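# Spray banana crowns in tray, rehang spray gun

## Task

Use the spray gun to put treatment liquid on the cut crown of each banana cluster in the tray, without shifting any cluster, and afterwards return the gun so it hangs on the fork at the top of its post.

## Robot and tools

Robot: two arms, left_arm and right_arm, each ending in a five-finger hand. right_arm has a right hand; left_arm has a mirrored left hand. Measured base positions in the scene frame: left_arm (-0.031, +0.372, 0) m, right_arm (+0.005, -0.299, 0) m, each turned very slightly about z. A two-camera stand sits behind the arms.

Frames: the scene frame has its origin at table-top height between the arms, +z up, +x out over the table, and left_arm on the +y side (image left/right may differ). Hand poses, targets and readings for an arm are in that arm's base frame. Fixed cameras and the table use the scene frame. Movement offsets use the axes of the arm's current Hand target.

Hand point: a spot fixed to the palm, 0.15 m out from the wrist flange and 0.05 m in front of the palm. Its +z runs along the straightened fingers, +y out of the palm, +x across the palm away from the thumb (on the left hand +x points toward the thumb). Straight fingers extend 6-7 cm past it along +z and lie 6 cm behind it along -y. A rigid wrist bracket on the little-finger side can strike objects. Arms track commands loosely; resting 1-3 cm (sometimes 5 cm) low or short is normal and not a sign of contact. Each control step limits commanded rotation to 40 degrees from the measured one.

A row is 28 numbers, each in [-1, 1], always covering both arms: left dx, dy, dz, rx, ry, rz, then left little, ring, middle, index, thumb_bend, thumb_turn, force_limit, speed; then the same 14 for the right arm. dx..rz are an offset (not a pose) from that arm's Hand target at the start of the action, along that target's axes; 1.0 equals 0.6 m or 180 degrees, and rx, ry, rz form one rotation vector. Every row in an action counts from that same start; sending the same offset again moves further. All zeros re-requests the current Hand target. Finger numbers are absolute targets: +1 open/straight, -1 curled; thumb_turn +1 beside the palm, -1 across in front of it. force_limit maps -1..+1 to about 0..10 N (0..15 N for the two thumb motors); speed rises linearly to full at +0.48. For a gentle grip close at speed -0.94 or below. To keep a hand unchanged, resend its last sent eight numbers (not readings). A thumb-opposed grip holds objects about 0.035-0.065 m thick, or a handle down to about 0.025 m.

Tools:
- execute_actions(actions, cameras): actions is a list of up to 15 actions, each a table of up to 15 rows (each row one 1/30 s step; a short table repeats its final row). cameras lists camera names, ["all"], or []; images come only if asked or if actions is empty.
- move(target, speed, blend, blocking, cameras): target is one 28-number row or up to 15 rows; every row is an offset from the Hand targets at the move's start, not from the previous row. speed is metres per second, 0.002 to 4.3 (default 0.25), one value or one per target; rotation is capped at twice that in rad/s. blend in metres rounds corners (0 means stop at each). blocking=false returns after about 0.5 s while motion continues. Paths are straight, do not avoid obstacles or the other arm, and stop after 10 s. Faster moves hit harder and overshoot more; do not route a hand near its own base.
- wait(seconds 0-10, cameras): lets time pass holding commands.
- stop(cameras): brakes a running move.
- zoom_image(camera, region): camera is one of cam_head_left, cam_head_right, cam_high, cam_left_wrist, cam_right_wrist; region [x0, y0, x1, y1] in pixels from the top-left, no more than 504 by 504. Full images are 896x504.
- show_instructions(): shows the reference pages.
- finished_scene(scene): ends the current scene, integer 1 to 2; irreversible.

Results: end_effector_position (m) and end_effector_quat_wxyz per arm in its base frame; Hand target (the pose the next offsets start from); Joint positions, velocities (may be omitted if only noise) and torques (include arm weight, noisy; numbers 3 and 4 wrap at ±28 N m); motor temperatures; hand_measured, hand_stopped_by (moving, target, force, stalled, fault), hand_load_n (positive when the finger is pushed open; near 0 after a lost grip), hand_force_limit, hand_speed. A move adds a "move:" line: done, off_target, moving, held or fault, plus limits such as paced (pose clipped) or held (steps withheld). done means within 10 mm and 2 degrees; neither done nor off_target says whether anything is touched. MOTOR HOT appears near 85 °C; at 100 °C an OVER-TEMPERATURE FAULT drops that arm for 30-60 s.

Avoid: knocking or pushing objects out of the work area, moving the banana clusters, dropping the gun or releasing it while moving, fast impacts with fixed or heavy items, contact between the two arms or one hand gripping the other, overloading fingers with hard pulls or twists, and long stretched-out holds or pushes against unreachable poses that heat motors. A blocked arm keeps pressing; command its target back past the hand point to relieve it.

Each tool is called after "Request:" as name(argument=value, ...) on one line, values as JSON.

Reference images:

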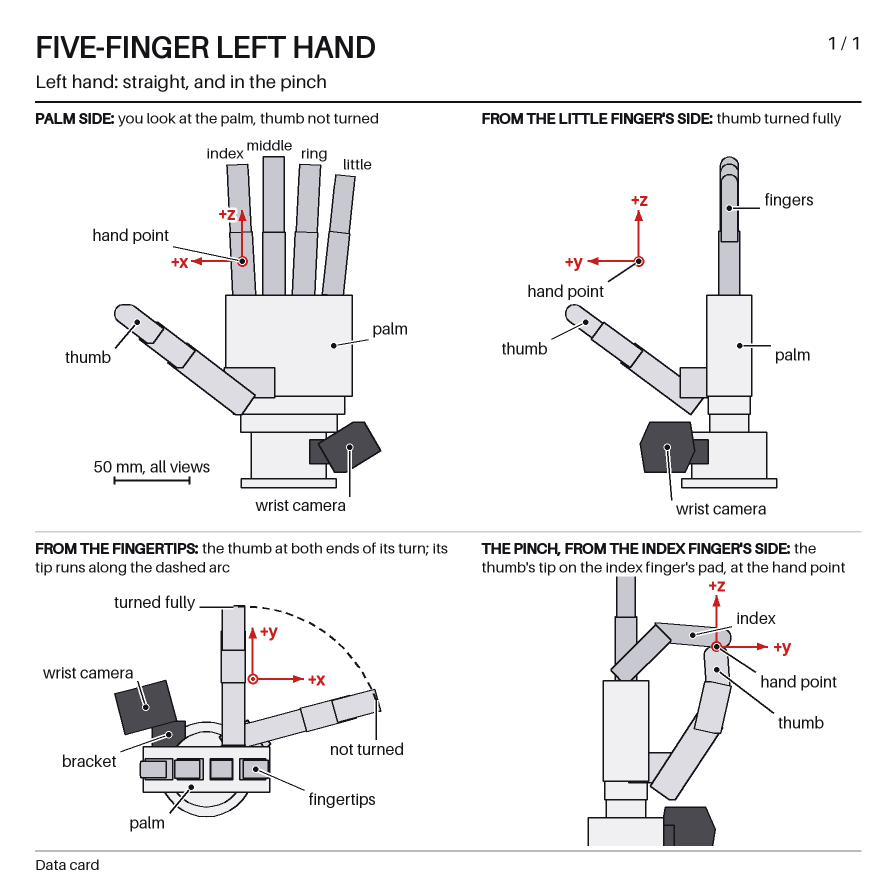

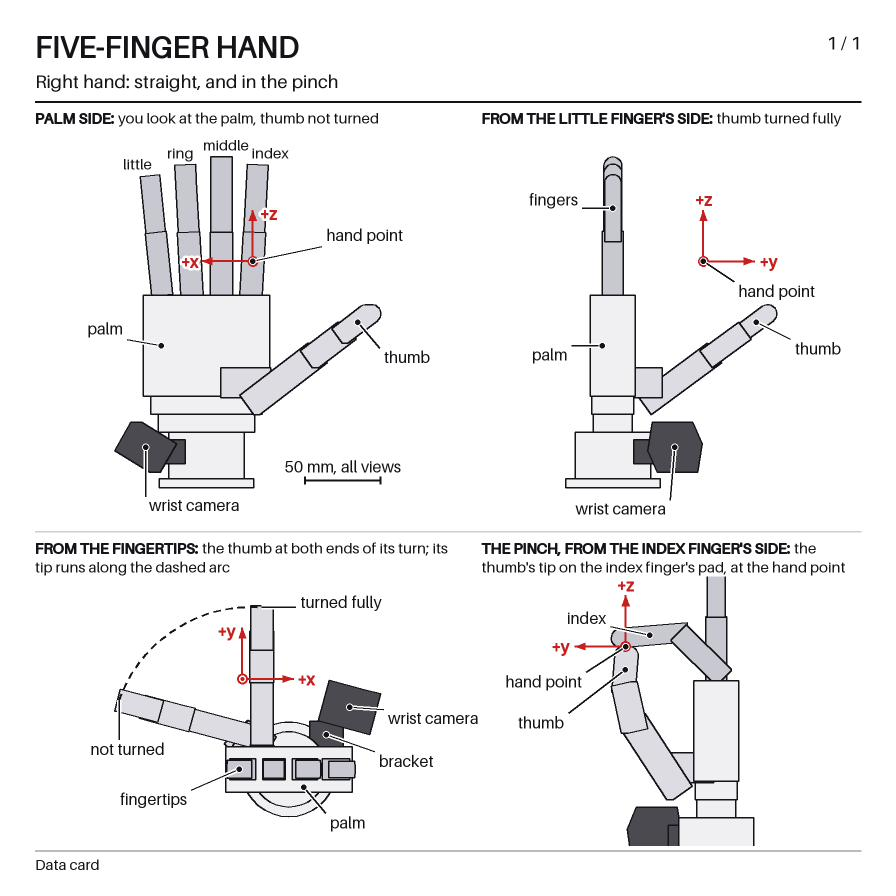

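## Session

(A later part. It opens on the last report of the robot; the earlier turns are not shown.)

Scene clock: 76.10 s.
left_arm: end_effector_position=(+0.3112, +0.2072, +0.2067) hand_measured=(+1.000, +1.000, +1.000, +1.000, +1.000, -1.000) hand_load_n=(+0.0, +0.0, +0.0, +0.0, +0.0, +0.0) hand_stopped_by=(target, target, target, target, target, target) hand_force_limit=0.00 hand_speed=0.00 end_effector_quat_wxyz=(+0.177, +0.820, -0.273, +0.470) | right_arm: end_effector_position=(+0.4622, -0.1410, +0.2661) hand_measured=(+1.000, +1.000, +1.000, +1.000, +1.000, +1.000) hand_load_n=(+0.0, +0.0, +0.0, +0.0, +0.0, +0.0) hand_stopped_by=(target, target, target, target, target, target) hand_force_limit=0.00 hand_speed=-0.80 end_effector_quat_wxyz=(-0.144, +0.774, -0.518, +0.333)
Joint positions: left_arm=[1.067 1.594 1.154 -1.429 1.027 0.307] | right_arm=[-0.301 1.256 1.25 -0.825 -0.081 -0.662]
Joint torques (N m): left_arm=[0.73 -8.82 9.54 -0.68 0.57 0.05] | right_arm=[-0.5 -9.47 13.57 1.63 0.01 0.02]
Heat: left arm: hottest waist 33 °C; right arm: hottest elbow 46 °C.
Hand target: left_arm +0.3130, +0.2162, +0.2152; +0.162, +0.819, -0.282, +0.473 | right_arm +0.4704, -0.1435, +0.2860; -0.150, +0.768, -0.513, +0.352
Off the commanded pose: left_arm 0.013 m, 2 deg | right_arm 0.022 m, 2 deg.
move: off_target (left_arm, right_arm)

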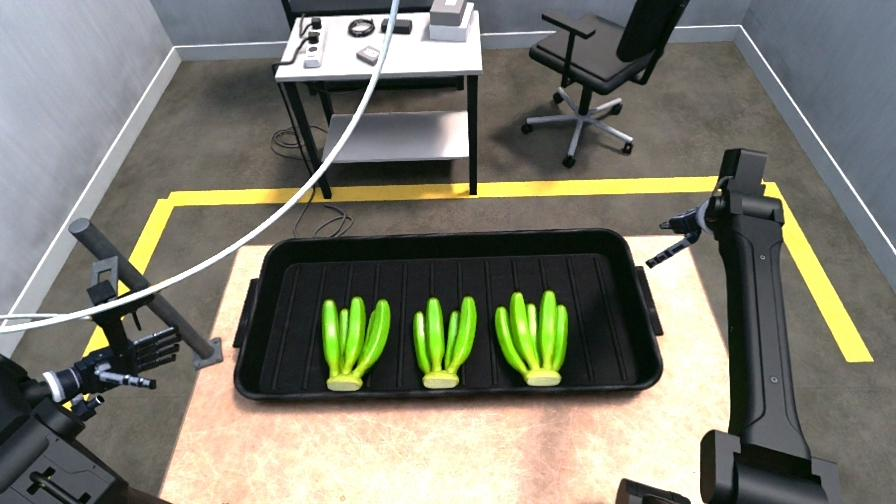

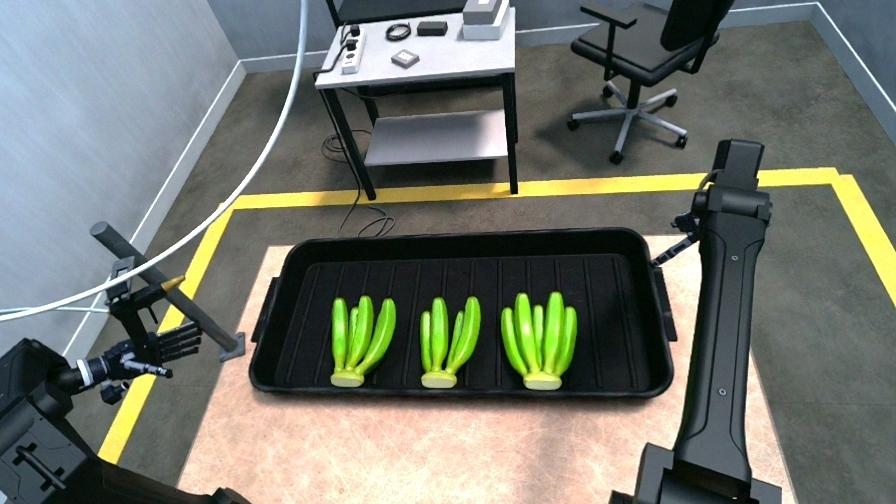

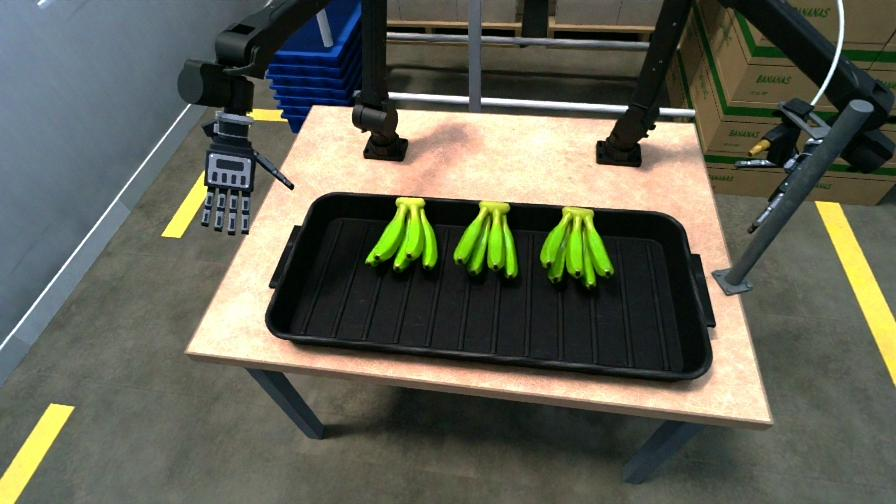

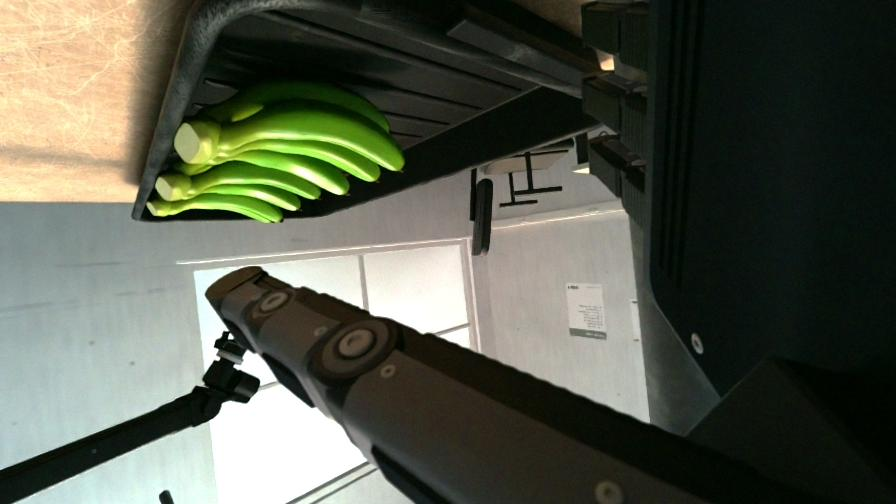

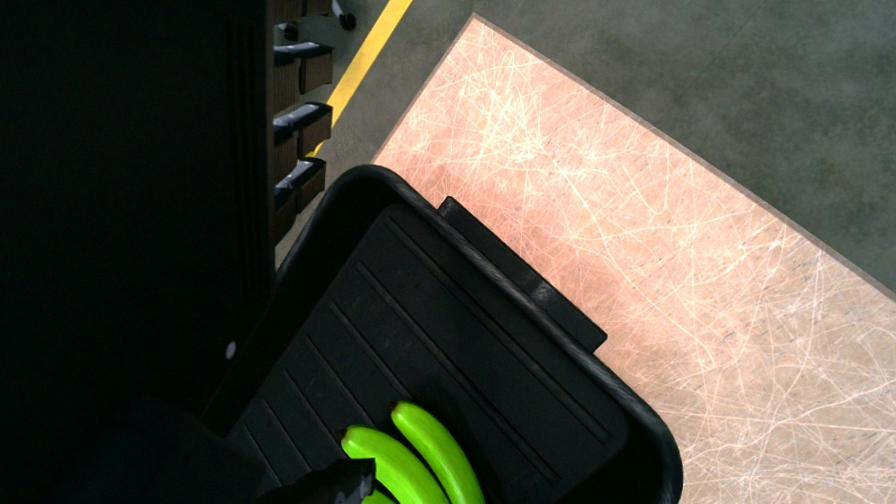

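Request:
move(target=[0.1105,0,-0.0885,0,0,0,1,1,1,1,1,-1,0,0,0,0,0,0,0,0,1,1,1,1,1,1,0,-0.8], speed=0.08, cameras=["all"])

Request:
zoom_image(camera="cam_head_left", region=[50, 240, 230, 420])

Request:
zoom_image(camera="cam_high", region=[716, 60, 896, 240])

Request:
zoom_image(camera="cam_head_right", region=[50, 240, 230, 420])

Scene clock: 78.73 s.
left_arm: end_effector_position=(+0.3033, +0.2159, +0.2878) hand_measured=(+1.000, +1.000, +1.000, +1.000, +1.000, -1.000) hand_load_n=(+0.0, +0.0, +0.0, +0.0, +0.0, +0.0) hand_stopped_by=(target, target, target, target, target, target) hand_force_limit=0.00 hand_speed=0.00 end_effector_quat_wxyz=(+0.174, +0.821, -0.271, +0.471) | right_arm: end_effector_position=(+0.4622, -0.1410, +0.2661) hand_measured=(+1.000, +1.000, +1.000, +1.000, +1.000, +1.000) hand_load_n=(+0.0, +0.0, +0.0, +0.0, +0.0, +0.0) hand_stopped_by=(target, target, target, target, target, target) hand_force_limit=0.00 hand_speed=-0.80 end_effector_quat_wxyz=(-0.144, +0.774, -0.518, +0.333)
Joint positions: left_arm=[1.094 1.536 1.31 -1.673 1.019 0.345] | right_arm=[-0.301 1.256 1.25 -0.825 -0.081 -0.662]
Joint torques (N m): left_arm=[1.03 -8.47 10.33 -0.61 0.55 0.03] | right_arm=[-0.56 -9.47 13.56 1.63 0.01 0.02]
Heat: left arm: hottest shoulder 34 °C; right arm: hottest elbow 46 °C.
Hand target: left_arm +0.3029, +0.2240, +0.2993; +0.162, +0.819, -0.282, +0.473 | right_arm +0.4704, -0.1435, +0.2860; -0.150, +0.768, -0.513, +0.352
Off the commanded pose: left_arm 0.014 m, 2 deg | right_arm 0.022 m, 2 deg.
joint sent to its limit (left arm) — joint 4 (wrist pitch), lower limit. The joint targets still meet the commanded pose.
move: off_target (left_arm, right_arm)

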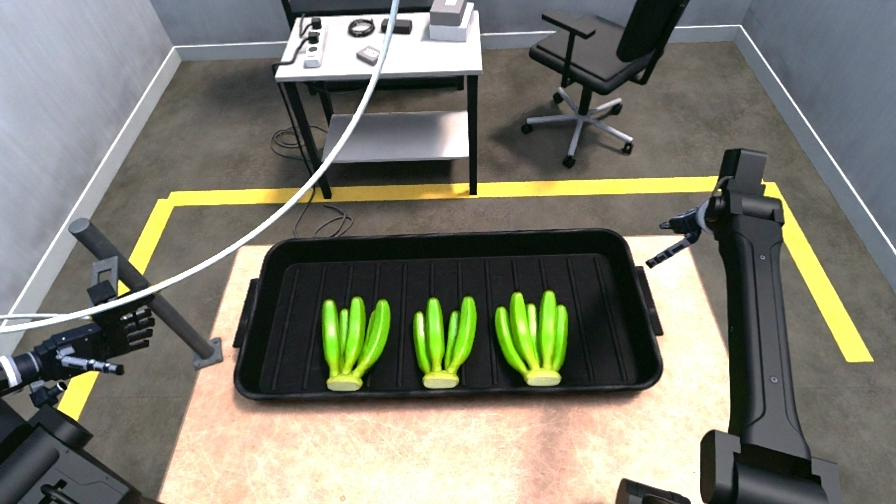

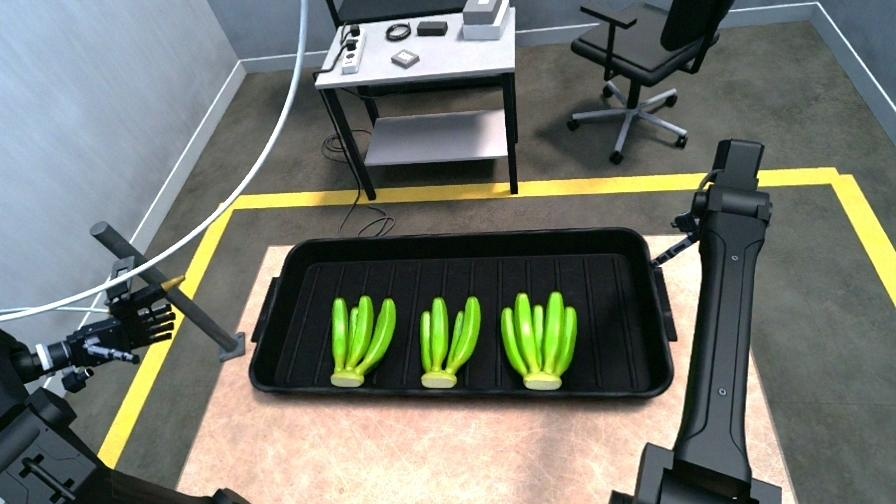

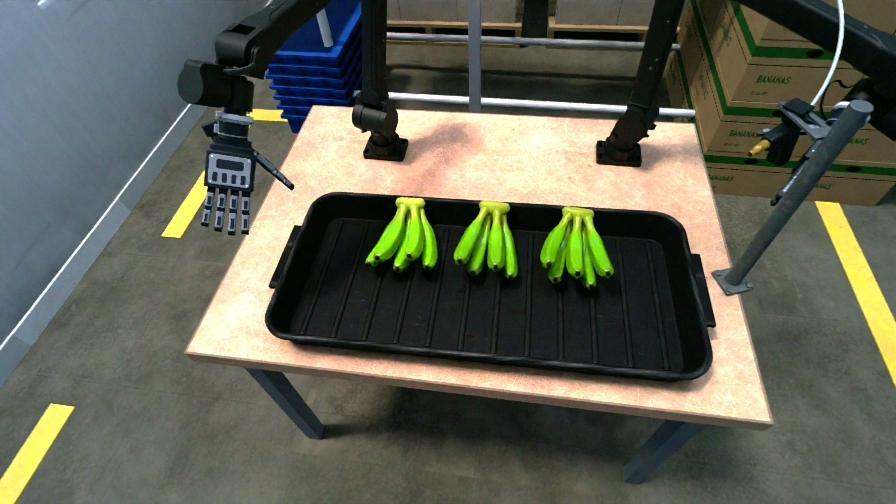

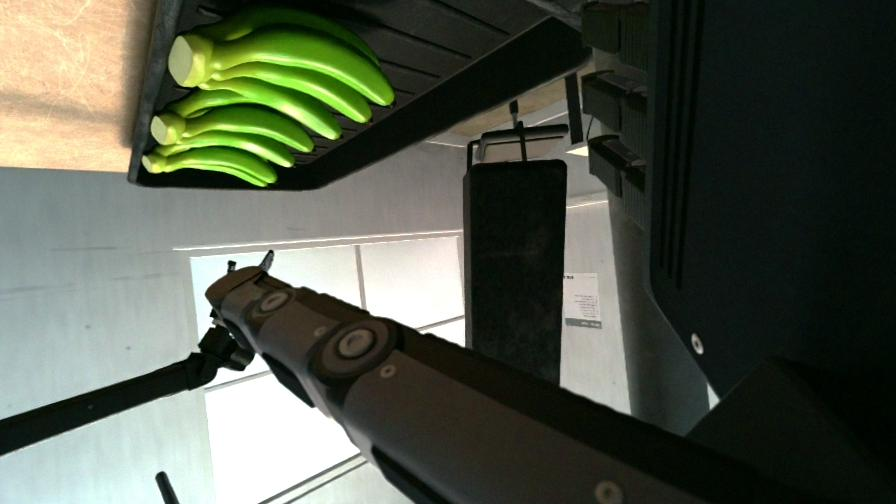

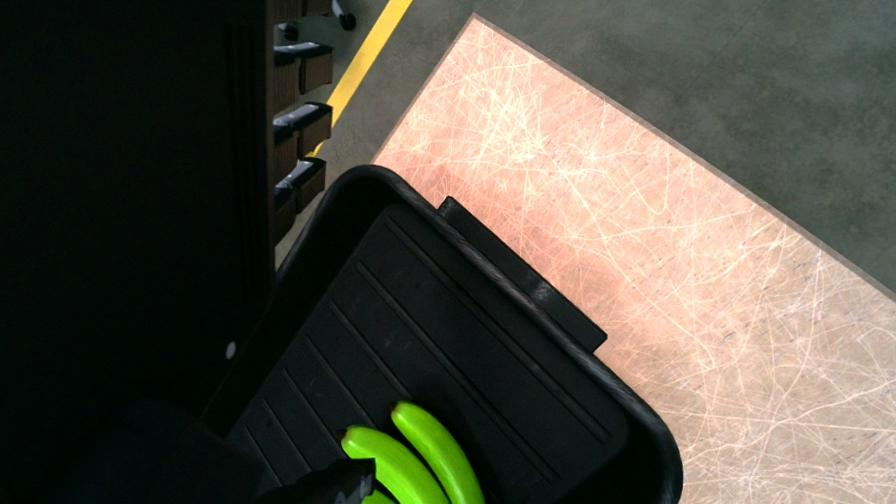

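Scaled by 2.800 from the camera's 896x504 image, which has a finer 1280x720 frame.

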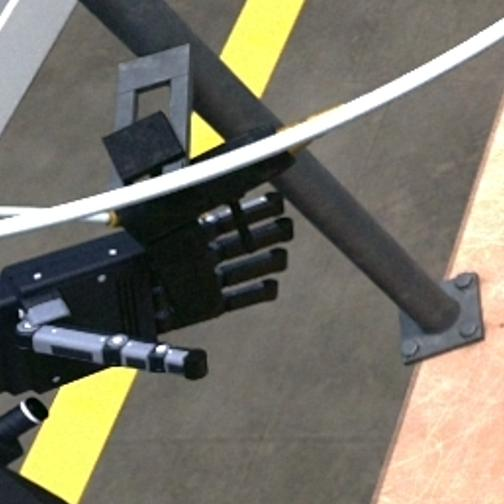

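Scaled by 2.800 from the camera's 896x504 image, which has a finer 1280x720 frame.

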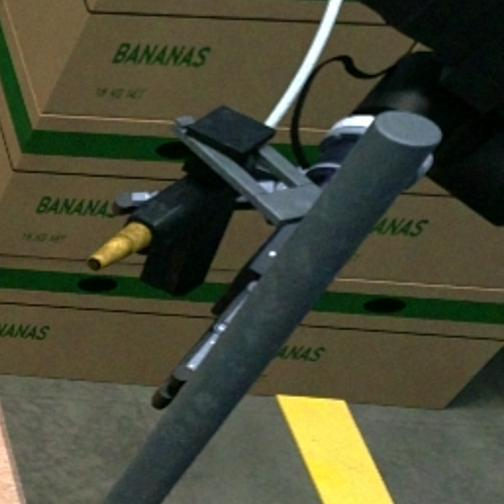

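Scaled by 2.800 from the camera's 896x504 image, which has a finer 1280x720 frame.

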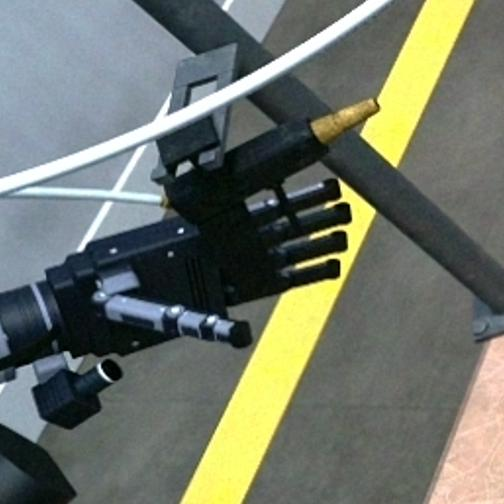

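Request:
move(target=[0.0292,0.025,-0.0162,0.024,0,-0.0139,1,1,1,1,1,-1,0,0,0,0,0,0,0,0,1,1,1,1,1,1,0,-0.8], speed=0.06, cameras=["cam_head_left","cam_high","cam_head_right"])

Request:
zoom_image(camera="cam_head_left", region=[60, 250, 180, 370])

Request:
zoom_image(camera="cam_high", region=[740, 80, 860, 200])

Request:
zoom_image(camera="cam_head_right", region=[80, 250, 200, 370])

Scene clock: 81.27 s.
left_arm: end_effector_position=(+0.2956, +0.2097, +0.3186) hand_measured=(+1.000, +1.000, +1.000, +1.000, +1.000, -1.000) hand_load_n=(+0.0, +0.0, +0.0, +0.0, +0.0, +0.0) hand_stopped_by=(target, target, target, target, target, target) hand_force_limit=0.00 hand_speed=0.00 end_effector_quat_wxyz=(+0.146, +0.828, -0.253, +0.479) | right_arm: end_effector_position=(+0.4622, -0.1410, +0.2661) hand_measured=(+1.000, +1.000, +1.000, +1.000, +1.000, +1.000) hand_load_n=(+0.0, +0.0, +0.0, +0.0, +0.0, +0.0) hand_stopped_by=(target, target, target, target, target, target) hand_force_limit=0.00 hand_speed=-0.80 end_effector_quat_wxyz=(-0.144, +0.774, -0.518, +0.333)
Joint positions: left_arm=[1.118 1.447 1.305 -1.666 1.032 0.275] | right_arm=[-0.301 1.256 1.25 -0.825 -0.081 -0.662]
Joint torques (N m): left_arm=[0.97 -7.82 7.45 0.23 0.71 -0.22] | right_arm=[-0.56 -9.47 13.57 1.65 0.01 0.02]
Heat: left arm: hottest shoulder 34 °C; right arm: hottest elbow 46 °C.
Hand target: left_arm +0.2939, +0.2119, +0.3191; +0.142, +0.830, -0.246, +0.479 | right_arm +0.4704, -0.1435, +0.2860; -0.150, +0.768, -0.513, +0.352
Off the commanded pose: left_arm 0.003 m, 1 deg | right_arm 0.022 m, 2 deg.
move: off_target (right_arm)
Images, in order (width x height): cam_head_left 896x504, cam_head_right 896x504, cam_high 896x504.

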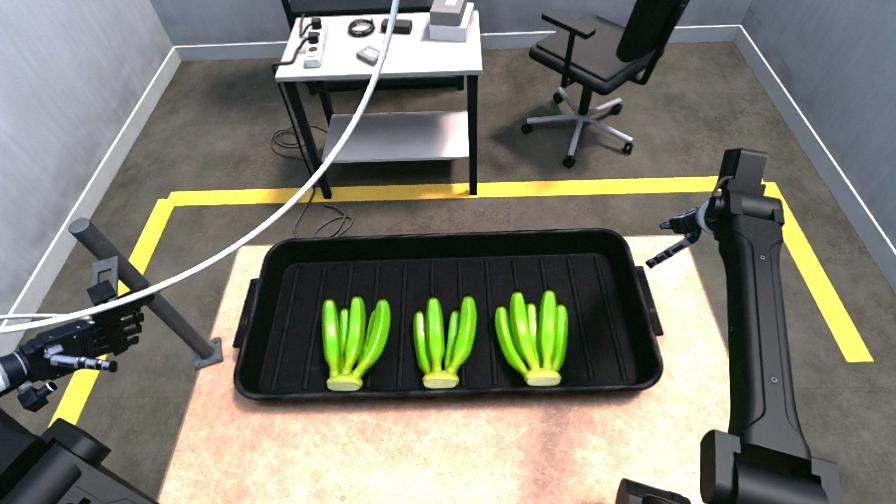

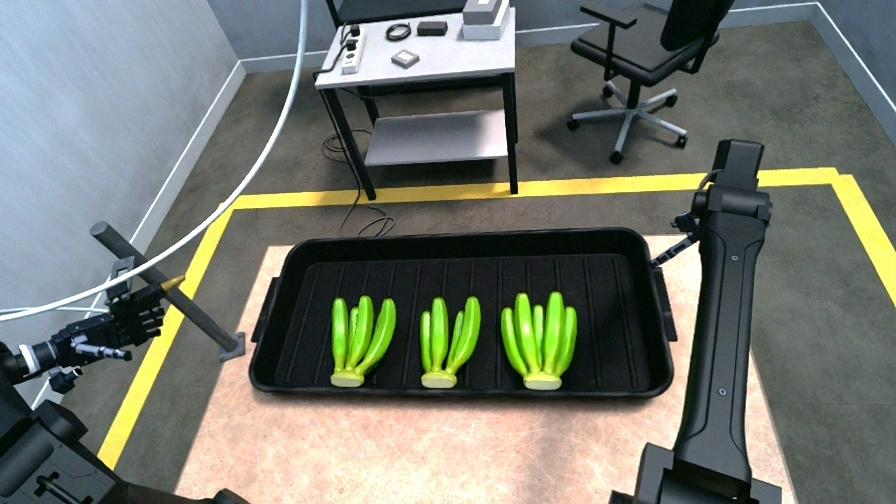

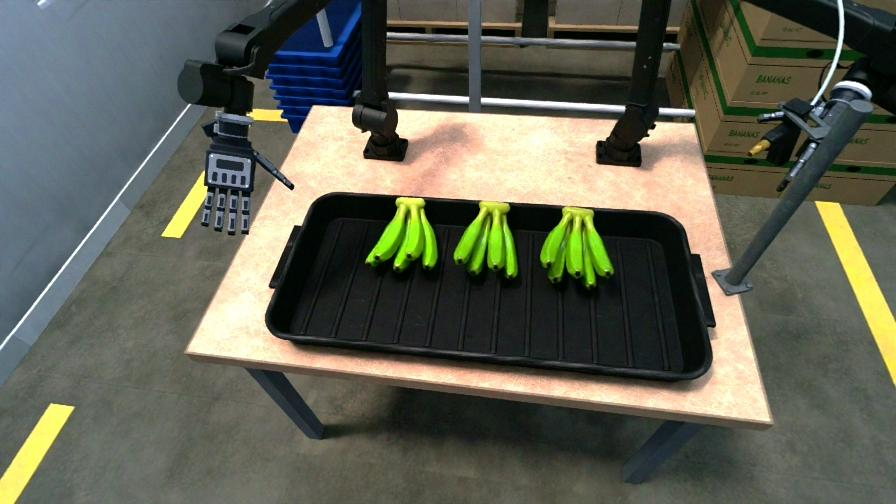

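Scaled by 4.200 from the camera's 896x504 image, which has a finer 1280x720 frame.

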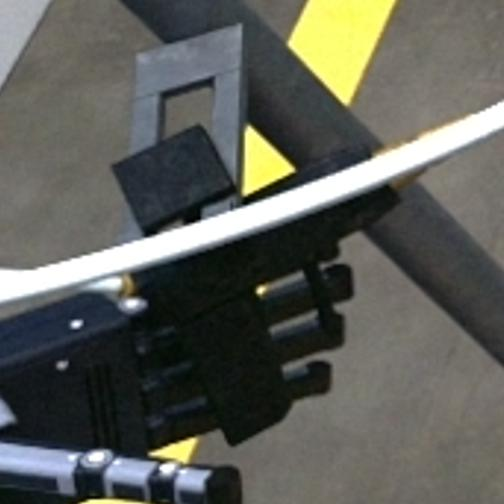

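Scaled by 4.200 from the camera's 896x504 image, which has a finer 1280x720 frame.

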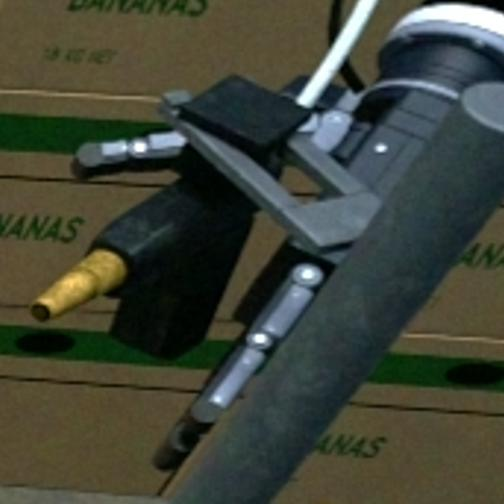

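Scaled by 4.200 from the camera's 896x504 image, which has a finer 1280x720 frame.

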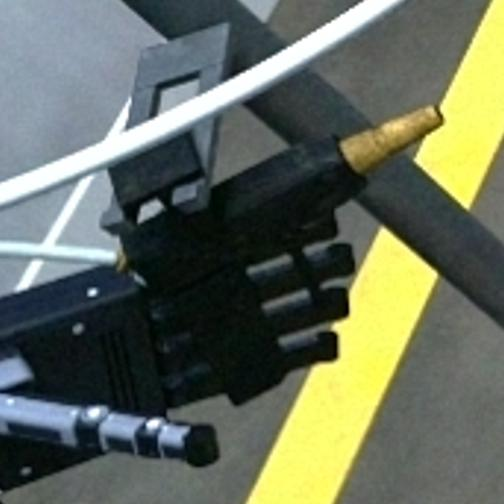

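Request:
move(target=[0,0,0.03,0,0,0,1,1,1,1,1,-1,0,0,0,0,0,0,0,0,1,1,1,1,1,1,0,-0.8], speed=0.06, cameras=["cam_head_left","cam_high","cam_head_right"])

Request:
zoom_image(camera="cam_head_left", region=[60, 250, 180, 370])

Request:
zoom_image(camera="cam_high", region=[740, 80, 860, 200])

Request:
zoom_image(camera="cam_head_right", region=[80, 250, 200, 370])

Scene clock: 84.03 s.
left_arm: end_effector_position=(+0.3054, +0.2069, +0.3088) hand_measured=(+1.000, +1.000, +1.000, +1.000, +1.000, -1.000) hand_load_n=(+0.0, +0.0, +0.0, +0.0, +0.0, +0.0) hand_stopped_by=(target, target, target, target, target, target) hand_force_limit=0.00 hand_speed=0.00 end_effector_quat_wxyz=(+0.143, +0.830, -0.246, +0.480) | right_arm: end_effector_position=(+0.4622, -0.1410, +0.2661) hand_measured=(+1.000, +1.000, +1.000, +1.000, +1.000, +1.000) hand_load_n=(+0.0, +0.0, +0.0, +0.0, +0.0, +0.0) hand_stopped_by=(target, target, target, target, target, target) hand_force_limit=0.00 hand_speed=-0.80 end_effector_quat_wxyz=(-0.144, +0.774, -0.518, +0.333)
Joint positions: left_arm=[1.096 1.437 1.27 -1.58 1.039 0.201] | right_arm=[-0.301 1.256 1.25 -0.825 -0.081 -0.662]
Joint torques (N m): left_arm=[-0.32 -7.94 7.46 0.34 0.73 -0.22] | right_arm=[-0.56 -9.47 13.56 1.63 0.01 0.02]
Heat: left arm: hottest shoulder 34 °C; right arm: hottest elbow 46 °C.
Hand target: left_arm +0.3070, +0.2034, +0.3102; +0.142, +0.830, -0.246, +0.480 | right_arm +0.4704, -0.1435, +0.2860; -0.150, +0.768, -0.513, +0.352
Off the commanded pose: left_arm 0.004 m, 0 deg | right_arm 0.022 m, 2 deg.
move: off_target (right_arm)
Images, in order (width x height): cam_head_left 896x504, cam_head_right 896x504, cam_high 896x504.

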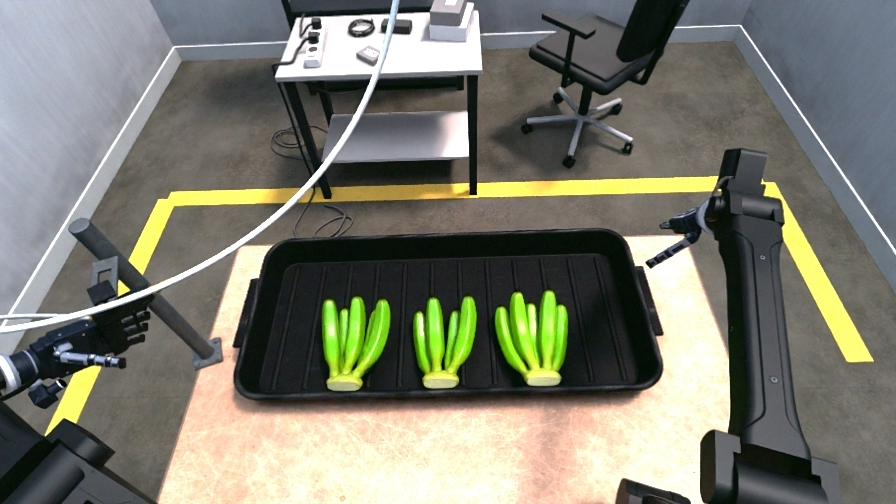

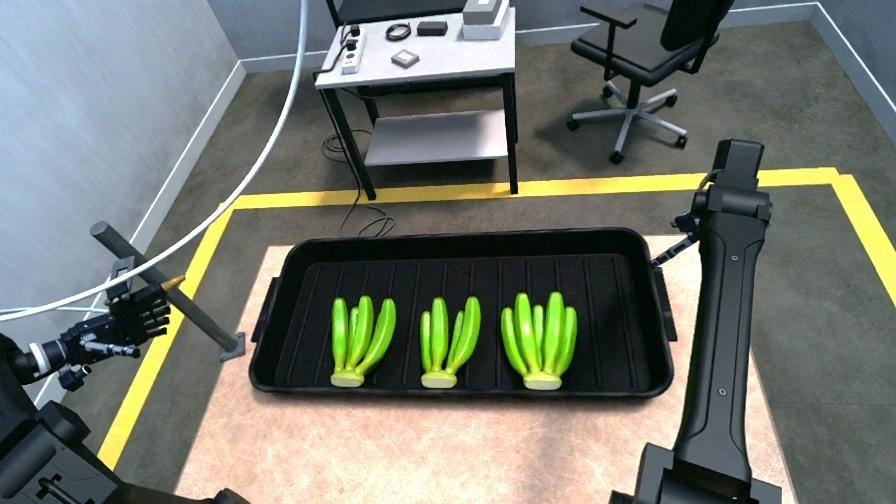

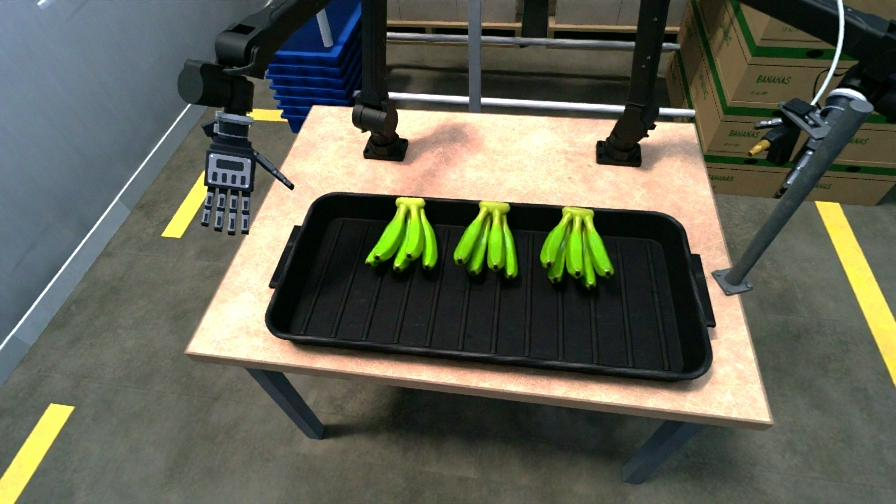

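Scaled by 4.200 from the camera's 896x504 image, which has a finer 1280x720 frame.

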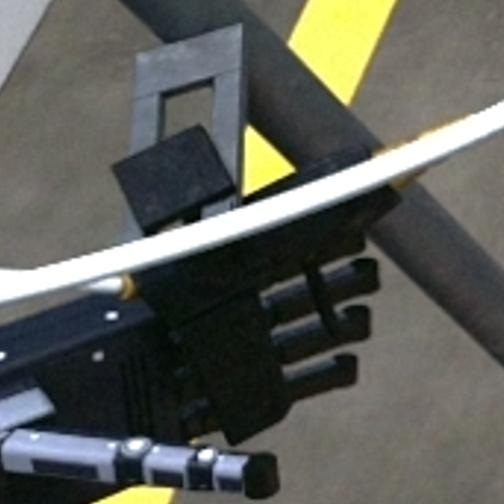

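Scaled by 4.200 from the camera's 896x504 image, which has a finer 1280x720 frame.

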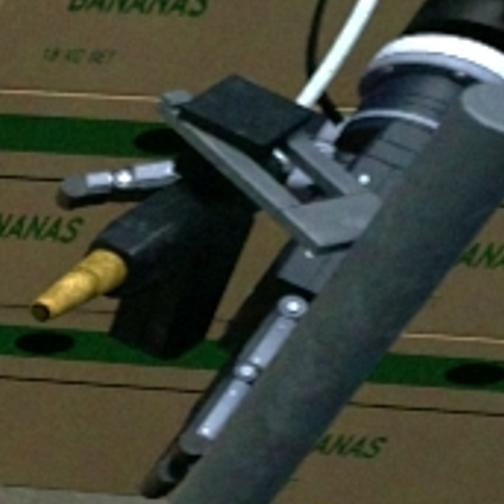

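Scaled by 4.200 from the camera's 896x504 image, which has a finer 1280x720 frame.

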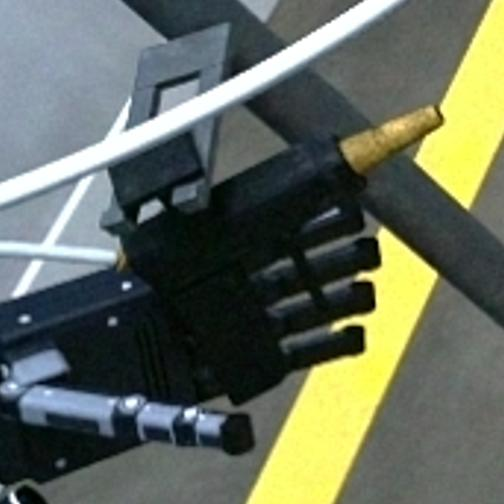

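Request:
move(target=[0,0,0.018,0,0,0,1,1,1,1,1,-1,0,0,0,0,0,0,0,0,1,1,1,1,1,1,0,-0.8], speed=0.06, cameras=["cam_head_left","cam_high","cam_head_right"])

Request:
zoom_image(camera="cam_head_left", region=[60, 250, 180, 370])

Request:
zoom_image(camera="cam_high", region=[740, 80, 860, 200])

Request:
zoom_image(camera="cam_head_right", region=[80, 250, 200, 370])

Scene clock: 93.50 s.
left_arm: end_effector_position=(+0.3131, +0.2022, +0.3033) hand_measured=(+1.000, +1.000, +1.000, +1.000, +1.000, -1.000) hand_load_n=(+0.0, +0.0, +0.0, +0.0, +0.0, +0.0) hand_stopped_by=(target, target, target, target, target, target) hand_force_limit=0.00 hand_speed=0.00 end_effector_quat_wxyz=(+0.143, +0.831, -0.245, +0.479) | right_arm: end_effector_position=(+0.4622, -0.1410, +0.2661) hand_measured=(+1.000, +1.000, +1.000, +1.000, +1.000, +1.000) hand_load_n=(+0.0, +0.5, +0.0, +0.0, +0.0, +0.0) hand_stopped_by=(target, target, target, target, target, target) hand_force_limit=0.00 hand_speed=-0.80 end_effector_quat_wxyz=(-0.144, +0.774, -0.518, +0.333)
Joint positions: left_arm=[1.074 1.429 1.25 -1.527 1.042 0.155] | right_arm=[-0.301 1.256 1.25 -0.825 -0.081 -0.662]
Joint torques (N m): left_arm=[-0.32 -7.94 7.58 0.39 0.75 -0.25] | right_arm=[-0.56 -9.47 13.57 1.65 0.01 0.02]
Heat: left arm: hottest shoulder 34 °C; right arm: hottest elbow 46 °C.
Hand target: left_arm +0.3148, +0.1984, +0.3048; +0.142, +0.830, -0.246, +0.479 | right_arm +0.4704, -0.1435, +0.2860; -0.150, +0.768, -0.513, +0.352
Off the commanded pose: left_arm 0.005 m, 0 deg | right_arm 0.022 m, 2 deg.
move: off_target (right_arm)
Images, in order (width x height): cam_head_left 896x504, cam_head_right 896x504, cam_high 896x504.

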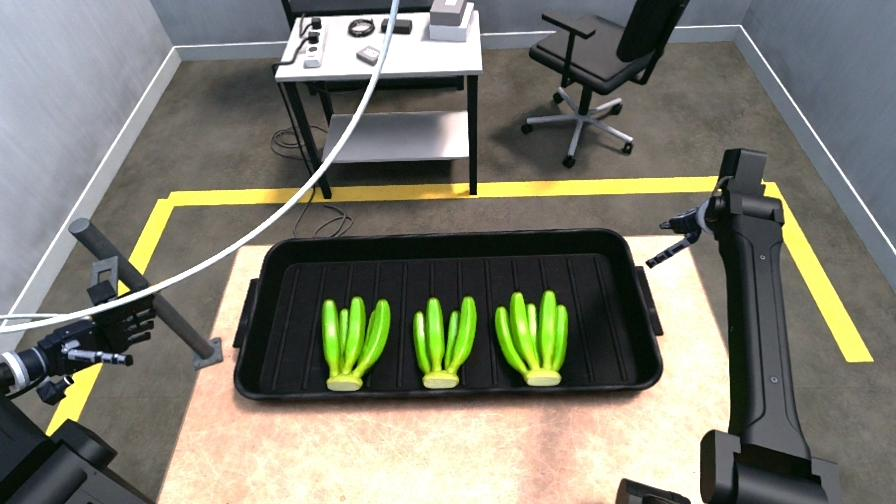

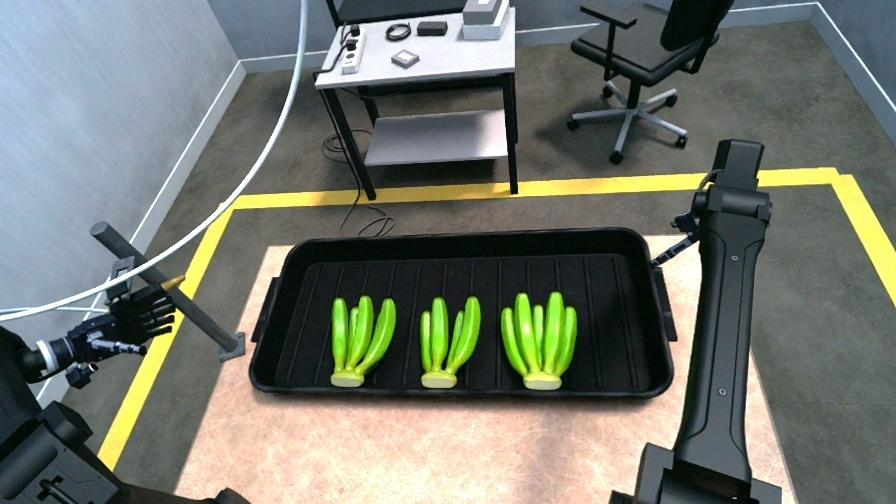

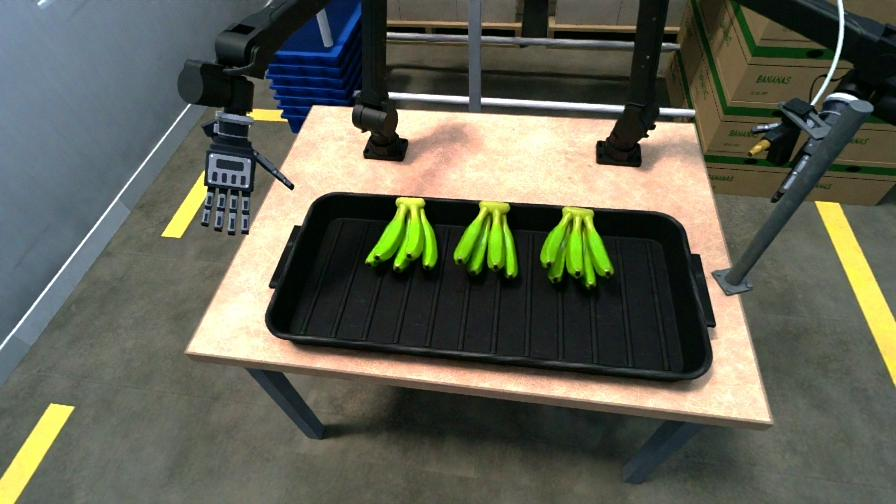

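Scaled by 4.200 from the camera's 896x504 image, which has a finer 1280x720 frame.

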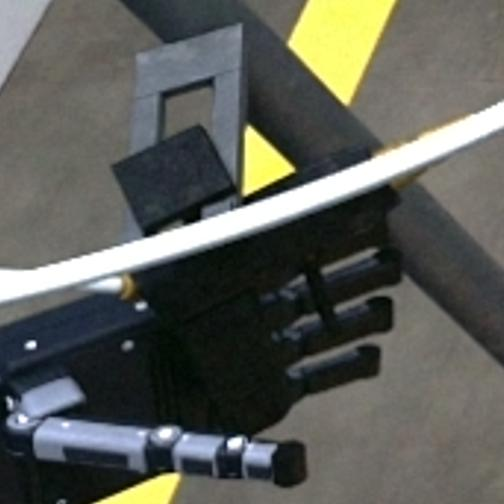

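Scaled by 4.200 from the camera's 896x504 image, which has a finer 1280x720 frame.

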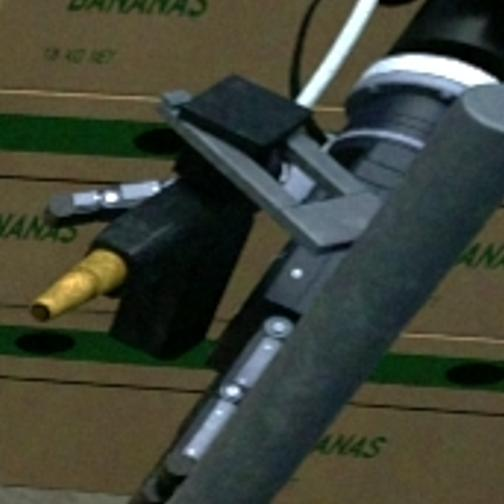

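Scaled by 4.200 from the camera's 896x504 image, which has a finer 1280x720 frame.

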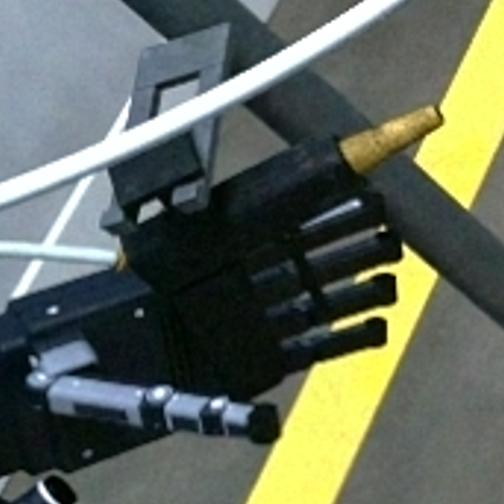

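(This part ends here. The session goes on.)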